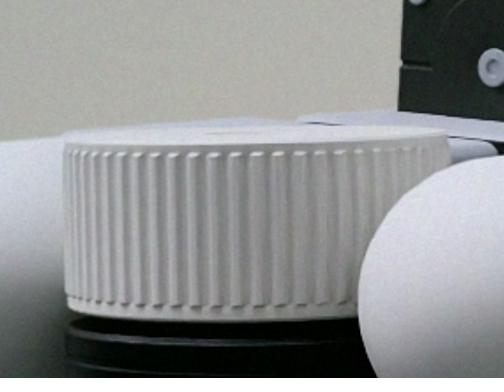

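Scene clock: 1923.27 s.
left_arm: end_effector_position=(+0.3781, +1.1579, +0.6699) hand_goal=(+0.754, +0.000, +0.576, +0.696, +0.754, +0.000, +0.576, +0.696, +0.754, +0.000, +0.576, +0.696, +0.714, +0.678, +0.226, +0.168) hand_measured=(+0.754, +0.000, +0.576, +0.696, +0.754, +0.000, +0.576, +0.696, +0.754, +0.000, +0.576, +0.696, +0.714, +0.678, +0.224, +0.168) hand_current_ma=(-3, +0, +2, +0, -3, +0, +2, +0, -3, +0, +2, +0, +1, -3, -9, -1) hand_state=(goal, goal, goal, goal, goal, goal, goal, goal, goal, goal, goal, goal, goal, goal, goal, goal) hand_current_limit=0.40 hand_speed=-0.60 end_effector_quat_wxyz=(+0.000, +1.000, +0.000, +0.000) | right_arm: end_effector_position=(+0.6166, -0.0054, +0.2443) hand_goal=(+0.750, -0.090, -0.736, +0.696, +0.750, +0.116, -0.736, +0.696, +0.750, -0.800, -0.736, +0.696, +0.714, +0.678, +0.226, +0.168) hand_measured=(+0.748, +0.058, -0.716, +0.704, +0.756, -0.026, -0.720, +0.702, +0.752, -0.794, -0.730, +0.698, +0.712, +0.678, +0.224, +0.168) hand_current_ma=(-2, +454, +38, +10, +8, -440, +30, +8, +1, +8, +8, +3, -3, -1, -3, +0) hand_state=(goal, blocked, goal, goal, goal, blocked, goal, goal, goal, goal, goal, goal, goal, goal, goal, goal) hand_current_limit=0.65 hand_speed=-0.95 end_effector_quat_wxyz=(+0.000, +0.275, +0.961, -0.001)
Joint positions: left_arm=[1.164 -0.281 -1.775 1.606 1.739 1.571 -1.851] | right_arm=[-0.3 0.108 -1.219 1.782 1.008 1.572 2.236]
Joint torques (N m): left_arm=[-1.52 -28.54 -34.3 4.7 2.96 -0.4] | right_arm=[16.91 -71.08 -26.01 0.54 -2.49 3.42]
Wrist force (N): left_arm=[0.0 0.7 0.6] | right_arm=[-0.4 -0.4 0.5]
Wrist torque (N m): left_arm=[0.06 0.04 -0.03] | right_arm=[-0.04 -0.01 -0.14]
Wrist force, peak (N): left_arm=[-0.8 0.2 1.0] | right_arm=[-0.1 -0.5 1.0]
Hand target: left_arm +0.3781, +1.1579, +0.6699; +0.000, +1.000, +0.000, +0.000 | right_arm +0.6166, -0.0054, +0.2443; +0.000, +0.275, +0.961, -0.001
Off the commanded pose: left_arm 0.000 m, 0 deg | right_arm 0.000 m, 0 deg.
left_rail: position_m=1.164 position_status=done
right_rail: position_m=-0.300 speed_m_s=0.35 position_status=done
move: done

Scene clock: 1923.57 s.
left_arm: end_effector_position=(+0.3781, +1.1579, +0.6699) hand_goal=(+0.754, +0.000, +0.576, +0.696, +0.754, +0.000, +0.576, +0.696, +0.754, +0.000, +0.576, +0.696, +0.714, +0.678, +0.226, +0.168) hand_measured=(+0.754, +0.000, +0.576, +0.696, +0.754, +0.000, +0.576, +0.696, +0.754, +0.000, +0.576, +0.696, +0.714, +0.678, +0.224, +0.168) hand_current_ma=(-3, +0, +2, +0, -3, +0, +2, +0, -3, +0, +2, +0, +1, -3, -9, -1) hand_state=(goal, goal, goal, goal, goal, goal, goal, goal, goal, goal, goal, goal, goal, goal, goal, goal) hand_current_limit=0.40 hand_speed=-0.60 end_effector_quat_wxyz=(+0.000, +1.000, +0.000, +0.000) | right_arm: end_effector_position=(+0.6166, -0.0054, +0.2443) hand_goal=(+0.750, -0.090, -0.736, +0.696, +0.750, +0.116, -0.736, +0.696, +0.750, -0.800, -0.736, +0.696, +0.714, +0.678, +0.226, +0.168) hand_measured=(+0.748, +0.058, -0.716, +0.704, +0.756, -0.026, -0.720, +0.702, +0.752, -0.794, -0.730, +0.698, +0.712, +0.678, +0.224, +0.168) hand_current_ma=(-2, +454, +38, +10, +8, -440, +30, +8, +1, +8, +8, +3, -3, -1, -3, +0) hand_state=(goal, blocked, goal, goal, goal, blocked, goal, goal, goal, goal, goal, goal, goal, goal, goal, goal) hand_current_limit=0.65 hand_speed=-0.95 end_effector_quat_wxyz=(+0.000, +0.275, +0.961, -0.001)
Joint positions: left_arm=[1.164 -0.281 -1.775 1.606 1.739 1.571 -1.851] | right_arm=[-0.3 0.108 -1.219 1.782 1.008 1.572 2.236]
Joint torques (N m): left_arm=[-1.55 -27.69 -34.58 4.7 2.84 -0.4] | right_arm=[18.47 -73 -25.86 0.46 -1.32 3.24]
Wrist force (N): left_arm=[0.1 0.0 0.1] | right_arm=[0.0 -0.8 0.3]
Wrist torque (N m): left_arm=[0.00 0.01 0.00] | right_arm=[-0.07 -0.06 -0.11]
Wrist force, peak (N): left_arm=[0.0 0.7 0.6] | right_arm=[0.0 -0.8 0.3]
Hand target: left_arm +0.3781, +1.1579, +0.6699; +0.000, +1.000, +0.000, +0.000 | right_arm +0.6166, -0.0054, +0.2443; +0.000, +0.275, +0.961, -0.001
Off the commanded pose: left_arm 0.000 m, 0 deg | right_arm 0.000 m, 0 deg.
left_rail: position_m=1.164 position_status=done
right_rail: position_m=-0.300 speed_m_s=0.35 position_status=done
wait: 0.30 s
Images, in order (width x height): cam_tube 672x504.

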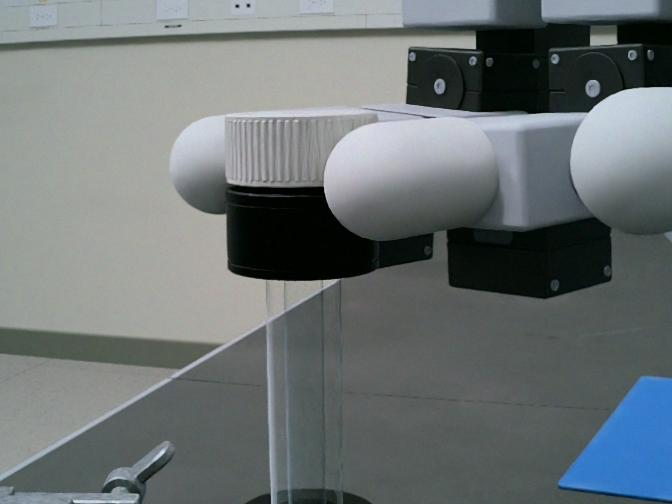

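Request:
move(
  target=[0,0,0,0,0,0,0.754,0,0.576,0.696,0.754,0,0.576,0.696,0.754,0,0.576,0.696,0.714,0.678,0.226,0.168,0.4,-0.6,-0.0009,-0.0002,0,0,0,0.0667,0.75,-0.09,-0.737,0.696,0.75,0.115,-0.737,0.696,0.75,-0.8,-0.737,0.696,0.714,0.678,0.226,0.168,0.65,-0.95],
  speed=0.03,
)

Request:
wait(
  seconds=0.3,
  cameras=["cam_tube"],
)

Request:
zoom_image(
  camera="cam_tube",
  region=[200, 60, 400, 210],
)

Scene clock: 1933.97 s.
left_arm: end_effector_position=(+0.3781, +1.1579, +0.6699) hand_goal=(+0.754, +0.000, +0.576, +0.696, +0.754, +0.000, +0.576, +0.696, +0.754, +0.000, +0.576, +0.696, +0.714, +0.678, +0.226, +0.168) hand_measured=(+0.754, +0.000, +0.576, +0.696, +0.754, +0.000, +0.576, +0.696, +0.754, +0.000, +0.576, +0.696, +0.714, +0.678, +0.224, +0.168) hand_current_ma=(-3, +0, +2, +0, -3, +0, +2, +0, -3, +0, +2, +0, +1, -3, -9, -1) hand_state=(goal, goal, goal, goal, goal, goal, goal, goal, goal, goal, goal, goal, goal, goal, goal, goal) hand_current_limit=0.40 hand_speed=-0.60 end_effector_quat_wxyz=(+0.000, +1.000, +0.000, +0.000) | right_arm: end_effector_position=(+0.6170, -0.0058, +0.2443) hand_goal=(+0.750, -0.090, -0.736, +0.696, +0.750, +0.116, -0.736, +0.696, +0.750, -0.800, -0.736, +0.696, +0.714, +0.678, +0.226, +0.168) hand_measured=(+0.746, +0.058, -0.714, +0.704, +0.756, -0.022, -0.720, +0.702, +0.752, -0.794, -0.730, +0.698, +0.712, +0.678, +0.224, +0.168) hand_current_ma=(-6, +454, +46, +12, +9, -430, +30, +8, +1, +8, +8, +3, -3, -1, -3, +0) hand_state=(goal, blocked, blocked, goal, goal, blocked, goal, goal, goal, goal, goal, goal, goal, goal, goal, goal) hand_current_limit=0.65 hand_speed=-0.95 end_effector_quat_wxyz=(+0.000, +0.374, +0.927, -0.001)
Joint positions: left_arm=[1.164 -0.281 -1.775 1.606 1.739 1.571 -1.851] | right_arm=[-0.3 0.135 -1.225 1.791 1.006 1.572 2.473]
Joint torques (N m): left_arm=[-0.82 -28.68 -34.05 4.59 3.05 -0.21] | right_arm=[17.52 -71.43 -25.63 0.49 -2.28 3.27]
Wrist force (N): left_arm=[-0.2 0.5 0.6] | right_arm=[-1.1 0.0 0.8]
Wrist torque (N m): left_arm=[0.02 0.06 -0.04] | right_arm=[-0.06 -0.04 -0.13]
Wrist force, peak (N): left_arm=[-0.2 0.2 1.1] | right_arm=[-1.1 0.6 0.9]
Hand target: left_arm +0.3781, +1.1579, +0.6699; +0.000, +1.000, +0.000, +0.000 | right_arm +0.6170, -0.0058, +0.2443; +0.000, +0.374, +0.927, -0.001
Off the commanded pose: left_arm 0.000 m, 0 deg | right_arm 0.000 m, 0 deg.
left_rail: position_m=1.164 position_status=done
right_rail: position_m=-0.300 speed_m_s=0.35 position_status=done
move: done

Scene clock: 1934.27 s.
left_arm: end_effector_position=(+0.3781, +1.1579, +0.6699) hand_goal=(+0.754, +0.000, +0.576, +0.696, +0.754, +0.000, +0.576, +0.696, +0.754, +0.000, +0.576, +0.696, +0.714, +0.678, +0.226, +0.168) hand_measured=(+0.754, +0.000, +0.576, +0.696, +0.754, +0.000, +0.576, +0.696, +0.754, +0.000, +0.576, +0.696, +0.714, +0.678, +0.224, +0.168) hand_current_ma=(-3, +0, +2, +0, -3, +0, +2, +0, -3, +0, +2, +0, +1, -3, -9, -1) hand_state=(goal, goal, goal, goal, goal, goal, goal, goal, goal, goal, goal, goal, goal, goal, goal, goal) hand_current_limit=0.40 hand_speed=-0.60 end_effector_quat_wxyz=(+0.000, +1.000, +0.000, +0.000) | right_arm: end_effector_position=(+0.6170, -0.0058, +0.2443) hand_goal=(+0.750, -0.090, -0.736, +0.696, +0.750, +0.116, -0.736, +0.696, +0.750, -0.800, -0.736, +0.696, +0.714, +0.678, +0.226, +0.168) hand_measured=(+0.746, +0.058, -0.714, +0.704, +0.756, -0.022, -0.720, +0.702, +0.752, -0.794, -0.730, +0.698, +0.712, +0.678, +0.224, +0.168) hand_current_ma=(-6, +454, +46, +12, +9, -430, +30, +8, +1, +8, +8, +3, -3, -1, -3, +0) hand_state=(goal, blocked, blocked, goal, goal, blocked, goal, goal, goal, goal, goal, goal, goal, goal, goal, goal) hand_current_limit=0.65 hand_speed=-0.95 end_effector_quat_wxyz=(+0.000, +0.374, +0.927, -0.001)
Joint positions: left_arm=[1.164 -0.281 -1.775 1.606 1.739 1.571 -1.851] | right_arm=[-0.3 0.135 -1.225 1.791 1.006 1.572 2.473]
Joint torques (N m): left_arm=[-1.03 -28.89 -34.75 4.71 2.97 -0.28] | right_arm=[18.03 -72.32 -25.35 0.7 -1.32 3.18]
Wrist force (N): left_arm=[-0.3 0.6 0.6] | right_arm=[-1.0 0.4 0.6]
Wrist torque (N m): left_arm=[0.03 0.07 -0.05] | right_arm=[0.01 -0.04 -0.12]
Wrist force, peak (N): left_arm=[-0.3 0.6 0.6] | right_arm=[-1.0 0.0 1.1]
Hand target: left_arm +0.3781, +1.1579, +0.6699; +0.000, +1.000, +0.000, +0.000 | right_arm +0.6170, -0.0058, +0.2443; +0.000, +0.374, +0.927, -0.001
Off the commanded pose: left_arm 0.000 m, 0 deg | right_arm 0.000 m, 0 deg.
left_rail: position_m=1.164 position_status=done
right_rail: position_m=-0.300 speed_m_s=0.35 position_status=done
wait: 0.30 s
Images, in order (width x height): cam_tube 672x504.

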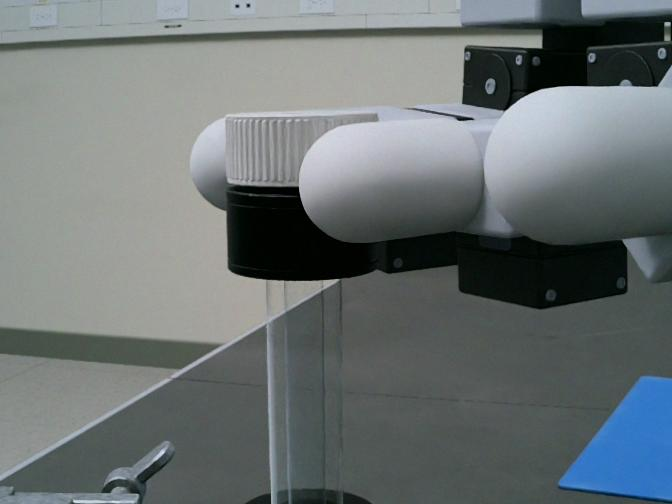

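Scaled by 2.520 from the camera's 672x504 image, which has a finer 960x720 frame.

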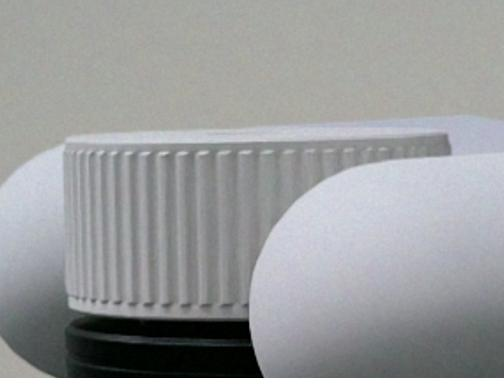

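Request:
move(
  target=[0,0,0,0,0,0,0.754,0,0.576,0.696,0.754,0,0.576,0.696,0.754,0,0.576,0.696,0.714,0.678,0.226,0.168,0.4,-0.6,-0.0013,-0.0001,0,0,0,0.0667,0.75,-0.09,-0.737,0.696,0.75,0.125,-0.737,0.696,0.75,-0.8,-0.737,0.696,0.714,0.678,0.226,0.168,0.65,-0.95],
  speed=0.03,
)

Request:
wait(
  seconds=0.3,
  cameras=["cam_tube"],
)

Request:
zoom_image(
  camera="cam_tube",
  region=[200, 60, 400, 210],
)

Scene clock: 1949.77 s.
left_arm: end_effector_position=(+0.3781, +1.1579, +0.6699) hand_goal=(+0.754, +0.000, +0.576, +0.696, +0.754, +0.000, +0.576, +0.696, +0.754, +0.000, +0.576, +0.696, +0.714, +0.678, +0.226, +0.168) hand_measured=(+0.754, +0.000, +0.576, +0.696, +0.754, +0.000, +0.576, +0.696, +0.754, +0.000, +0.576, +0.696, +0.714, +0.678, +0.224, +0.168) hand_current_ma=(-3, +0, +2, +0, -3, +0, +2, +0, -3, +0, +2, +0, +1, -3, -9, -1) hand_state=(goal, goal, goal, goal, goal, goal, goal, goal, goal, goal, goal, goal, goal, goal, goal, goal) hand_current_limit=0.40 hand_speed=-0.60 end_effector_quat_wxyz=(+0.000, +1.000, +0.000, +0.000) | right_arm: end_effector_position=(+0.6175, -0.0064, +0.2443) hand_goal=(+0.750, -0.090, -0.736, +0.696, +0.750, +0.126, -0.736, +0.696, +0.750, -0.800, -0.736, +0.696, +0.714, +0.678, +0.226, +0.168) hand_measured=(+0.736, +0.058, -0.704, +0.708, +0.766, -0.014, -0.726, +0.700, +0.752, -0.794, -0.730, +0.698, +0.712, +0.678, +0.224, +0.168) hand_current_ma=(-26, +454, +70, +21, +31, -432, +16, +5, +1, +8, +8, +3, -3, -1, -3, +0) hand_state=(goal, blocked, blocked, goal, goal, blocked, goal, goal, goal, goal, goal, goal, goal, goal, goal, goal) hand_current_limit=0.65 hand_speed=-0.95 end_effector_quat_wxyz=(+0.000, +0.469, +0.883, -0.001)
Joint positions: left_arm=[1.164 -0.281 -1.775 1.606 1.739 1.571 -1.851] | right_arm=[-0.3 0.164 -1.225 1.79 1.006 1.572 2.712]
Joint torques (N m): left_arm=[-1.31 -29.13 -34.6 4.73 2.89 -0.27] | right_arm=[17.96 -43.72 -41.4 8.63 -1.78 4.1]
Wrist force (N): left_arm=[0.0 0.6 0.7] | right_arm=[0.0 0.6 1.2]
Wrist torque (N m): left_arm=[0.02 0.03 -0.02] | right_arm=[-0.06 0.02 -0.16]
Wrist force, peak (N): left_arm=[-0.4 0.0 1.3] | right_arm=[-1.5 0.4 0.7]
Hand target: left_arm +0.3781, +1.1579, +0.6699; +0.000, +1.000, +0.000, +0.000 | right_arm +0.6175, -0.0064, +0.2443; +0.000, +0.469, +0.883, -0.001
Off the commanded pose: left_arm 0.000 m, 0 deg | right_arm 0.000 m, 0 deg.
left_rail: position_m=1.164 position_status=done
right_rail: position_m=-0.300 speed_m_s=0.35 position_status=done
move: done

Scene clock: 1950.07 s.
left_arm: end_effector_position=(+0.3781, +1.1579, +0.6699) hand_goal=(+0.754, +0.000, +0.576, +0.696, +0.754, +0.000, +0.576, +0.696, +0.754, +0.000, +0.576, +0.696, +0.714, +0.678, +0.226, +0.168) hand_measured=(+0.754, +0.000, +0.576, +0.696, +0.754, +0.000, +0.576, +0.696, +0.754, +0.000, +0.576, +0.696, +0.714, +0.678, +0.224, +0.168) hand_current_ma=(-3, +0, +2, +0, -3, +0, +2, +0, -3, +0, +2, +0, +1, -3, -9, -1) hand_state=(goal, goal, goal, goal, goal, goal, goal, goal, goal, goal, goal, goal, goal, goal, goal, goal) hand_current_limit=0.40 hand_speed=-0.60 end_effector_quat_wxyz=(+0.000, +1.000, +0.000, +0.000) | right_arm: end_effector_position=(+0.6175, -0.0064, +0.2443) hand_goal=(+0.750, -0.090, -0.736, +0.696, +0.750, +0.126, -0.736, +0.696, +0.750, -0.800, -0.736, +0.696, +0.714, +0.678, +0.226, +0.168) hand_measured=(+0.736, +0.058, -0.704, +0.708, +0.766, -0.014, -0.726, +0.700, +0.752, -0.794, -0.730, +0.698, +0.712, +0.678, +0.224, +0.168) hand_current_ma=(-26, +454, +70, +21, +31, -432, +16, +5, +1, +8, +8, +3, -3, -1, -3, +0) hand_state=(goal, blocked, blocked, goal, goal, blocked, goal, goal, goal, goal, goal, goal, goal, goal, goal, goal) hand_current_limit=0.65 hand_speed=-0.95 end_effector_quat_wxyz=(+0.000, +0.469, +0.883, -0.001)
Joint positions: left_arm=[1.164 -0.281 -1.775 1.606 1.739 1.571 -1.851] | right_arm=[-0.3 0.164 -1.225 1.79 1.006 1.572 2.712]
Joint torques (N m): left_arm=[-0.68 -28.95 -34.53 4.57 2.8 -0.35] | right_arm=[16.34 -44.14 -41.7 8.77 -0.92 3.2]
Wrist force (N): left_arm=[-0.3 0.4 0.9] | right_arm=[-0.1 0.3 1.1]
Wrist torque (N m): left_arm=[-0.02 0.08 -0.04] | right_arm=[-0.09 0.04 -0.17]
Wrist force, peak (N): left_arm=[-0.3 0.4 0.9] | right_arm=[-0.2 0.8 0.9]
Hand target: left_arm +0.3781, +1.1579, +0.6699; +0.000, +1.000, +0.000, +0.000 | right_arm +0.6175, -0.0064, +0.2443; +0.000, +0.469, +0.883, -0.001
Off the commanded pose: left_arm 0.000 m, 0 deg | right_arm 0.000 m, 0 deg.
left_rail: position_m=1.164 position_status=done
right_rail: position_m=-0.300 speed_m_s=0.35 position_status=done
wait: 0.30 s
Images, in order (width x height): cam_tube 672x504.

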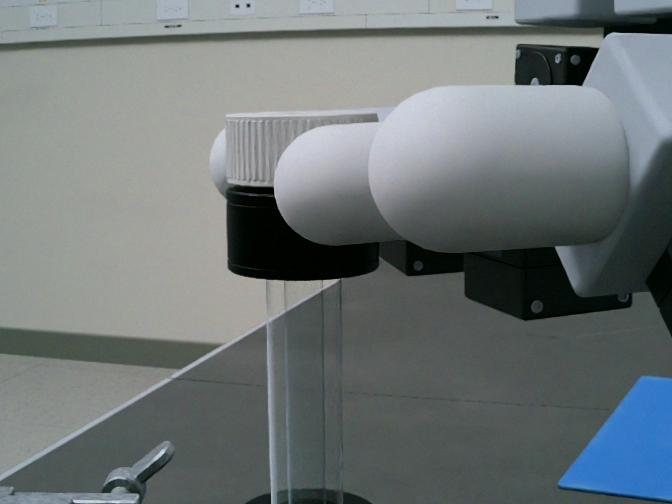

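Scaled by 2.520 from the camera's 672x504 image, which has a finer 960x720 frame.

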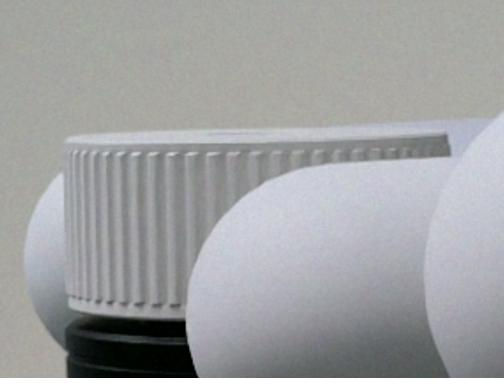

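Request:
move(
  target=[0,0,0,0,0,0,0.754,0,0.576,0.696,0.754,0,0.576,0.696,0.754,0,0.576,0.696,0.714,0.678,0.226,0.168,0.4,-0.6,-0.0006,0.0001,0,0,0,0.0444,0.75,-0.09,-0.737,0.696,0.75,0.13,-0.737,0.696,0.75,-0.8,-0.737,0.696,0.714,0.678,0.226,0.168,0.65,-0.95],
  speed=0.03,
)

Request:
wait(
  seconds=0.4,
  cameras=["cam_tube"],
)

Scene clock: 1960.73 s.
left_arm: end_effector_position=(+0.3781, +1.1579, +0.6699) hand_goal=(+0.754, +0.000, +0.576, +0.696, +0.754, +0.000, +0.576, +0.696, +0.754, +0.000, +0.576, +0.696, +0.714, +0.678, +0.226, +0.168) hand_measured=(+0.754, +0.000, +0.576, +0.696, +0.754, +0.000, +0.576, +0.696, +0.754, +0.000, +0.576, +0.696, +0.714, +0.678, +0.224, +0.168) hand_current_ma=(-3, +0, +2, +0, -3, +0, +2, +0, -3, +0, +2, +0, +1, -3, -9, -1) hand_state=(goal, goal, goal, goal, goal, goal, goal, goal, goal, goal, goal, goal, goal, goal, goal, goal) hand_current_limit=0.40 hand_speed=-0.60 end_effector_quat_wxyz=(+0.000, +1.000, +0.000, +0.000) | right_arm: end_effector_position=(+0.6178, -0.0067, +0.2443) hand_goal=(+0.750, -0.090, -0.736, +0.696, +0.750, +0.130, -0.736, +0.696, +0.750, -0.800, -0.736, +0.696, +0.714, +0.678, +0.226, +0.168) hand_measured=(+0.726, +0.058, -0.696, +0.712, +0.778, -0.002, -0.734, +0.696, +0.752, -0.794, -0.730, +0.698, +0.712, +0.678, +0.224, +0.168) hand_current_ma=(-53, +454, +96, +31, +63, -405, +1, +0, +1, +8, +8, +3, -3, -1, -3, +0) hand_state=(blocked, blocked, blocked, goal, blocked, blocked, goal, goal, goal, goal, goal, goal, goal, goal, goal, goal) hand_current_limit=0.65 hand_speed=-0.95 end_effector_quat_wxyz=(+0.000, +0.530, +0.848, -0.001)
Joint positions: left_arm=[1.164 -0.281 -1.775 1.606 1.739 1.571 -1.851] | right_arm=[-0.3 0.185 -1.221 1.785 1.007 1.572 2.872]
Joint torques (N m): left_arm=[-1.56 -28.67 -34.55 4.88 3.01 -0.36] | right_arm=[16.57 -45.07 -41.88 8.82 -1.81 3.03]
Wrist force (N): left_arm=[-0.5 0.5 0.4] | right_arm=[0.2 0.8 1.1]
Wrist torque (N m): left_arm=[0.03 0.09 -0.05] | right_arm=[-0.07 0.05 -0.21]
Wrist force, peak (N): left_arm=[-0.7 0.7 0.7] | right_arm=[0.5 1.1 1.5]
Hand target: left_arm +0.3781, +1.1579, +0.6699; +0.000, +1.000, +0.000, +0.000 | right_arm +0.6178, -0.0067, +0.2443; +0.000, +0.530, +0.848, -0.001
Off the commanded pose: left_arm 0.000 m, 0 deg | right_arm 0.000 m, 0 deg.
left_rail: position_m=1.164 position_status=done
right_rail: position_m=-0.300 speed_m_s=0.35 position_status=done
move: done

Scene clock: 1961.13 s.
left_arm: end_effector_position=(+0.3781, +1.1579, +0.6699) hand_goal=(+0.754, +0.000, +0.576, +0.696, +0.754, +0.000, +0.576, +0.696, +0.754, +0.000, +0.576, +0.696, +0.714, +0.678, +0.226, +0.168) hand_measured=(+0.754, +0.000, +0.576, +0.696, +0.754, +0.000, +0.576, +0.696, +0.754, +0.000, +0.576, +0.696, +0.714, +0.678, +0.224, +0.168) hand_current_ma=(-3, +0, +2, +0, -3, +0, +2, +0, -3, +0, +2, +0, +1, -3, -9, -1) hand_state=(goal, goal, goal, goal, goal, goal, goal, goal, goal, goal, goal, goal, goal, goal, goal, goal) hand_current_limit=0.40 hand_speed=-0.60 end_effector_quat_wxyz=(+0.000, +1.000, +0.000, +0.000) | right_arm: end_effector_position=(+0.6178, -0.0067, +0.2443) hand_goal=(+0.750, -0.090, -0.736, +0.696, +0.750, +0.130, -0.736, +0.696, +0.750, -0.800, -0.736, +0.696, +0.714, +0.678, +0.226, +0.168) hand_measured=(+0.726, +0.058, -0.696, +0.712, +0.778, -0.002, -0.734, +0.696, +0.752, -0.794, -0.730, +0.698, +0.712, +0.678, +0.224, +0.168) hand_current_ma=(-53, +454, +96, +31, +63, -404, +1, +0, +1, +8, +8, +3, -3, -1, -3, +0) hand_state=(blocked, blocked, blocked, goal, blocked, blocked, goal, goal, goal, goal, goal, goal, goal, goal, goal, goal) hand_current_limit=0.65 hand_speed=-0.95 end_effector_quat_wxyz=(+0.000, +0.530, +0.848, -0.001)
Joint positions: left_arm=[1.164 -0.281 -1.775 1.606 1.739 1.571 -1.851] | right_arm=[-0.3 0.185 -1.221 1.785 1.007 1.572 2.873]
Joint torques (N m): left_arm=[-0.91 -28.14 -34.69 4.74 2.89 -0.33] | right_arm=[17.23 -44.47 -42.21 8.77 -0.57 3.37]
Wrist force (N): left_arm=[-0.4 0.0 0.5] | right_arm=[0.2 0.7 1.2]
Wrist torque (N m): left_arm=[-0.04 0.08 -0.05] | right_arm=[-0.07 0.05 -0.21]
Wrist force, peak (N): left_arm=[-0.8 0.5 0.7] | right_arm=[0.4 1.1 1.3]
Hand target: left_arm +0.3781, +1.1579, +0.6699; +0.000, +1.000, +0.000, +0.000 | right_arm +0.6178, -0.0067, +0.2443; +0.000, +0.530, +0.848, -0.001
Off the commanded pose: left_arm 0.000 m, 0 deg | right_arm 0.000 m, 0 deg.
left_rail: position_m=1.164 position_status=done
right_rail: position_m=-0.300 speed_m_s=0.35 position_status=done
wait: 0.40 s
Images, in order (width x height): cam_tube 672x504.

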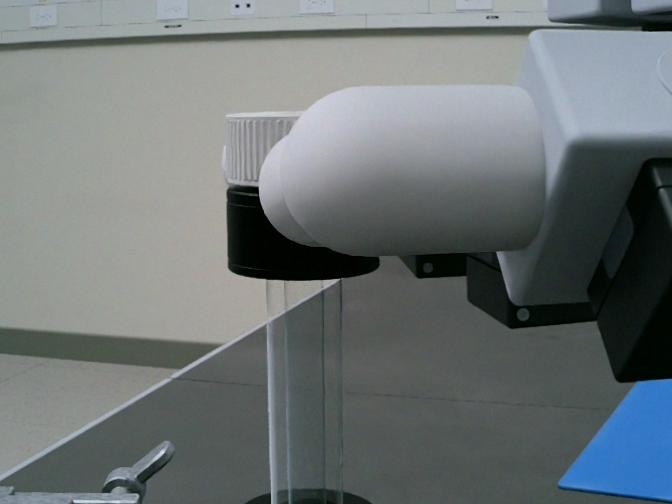

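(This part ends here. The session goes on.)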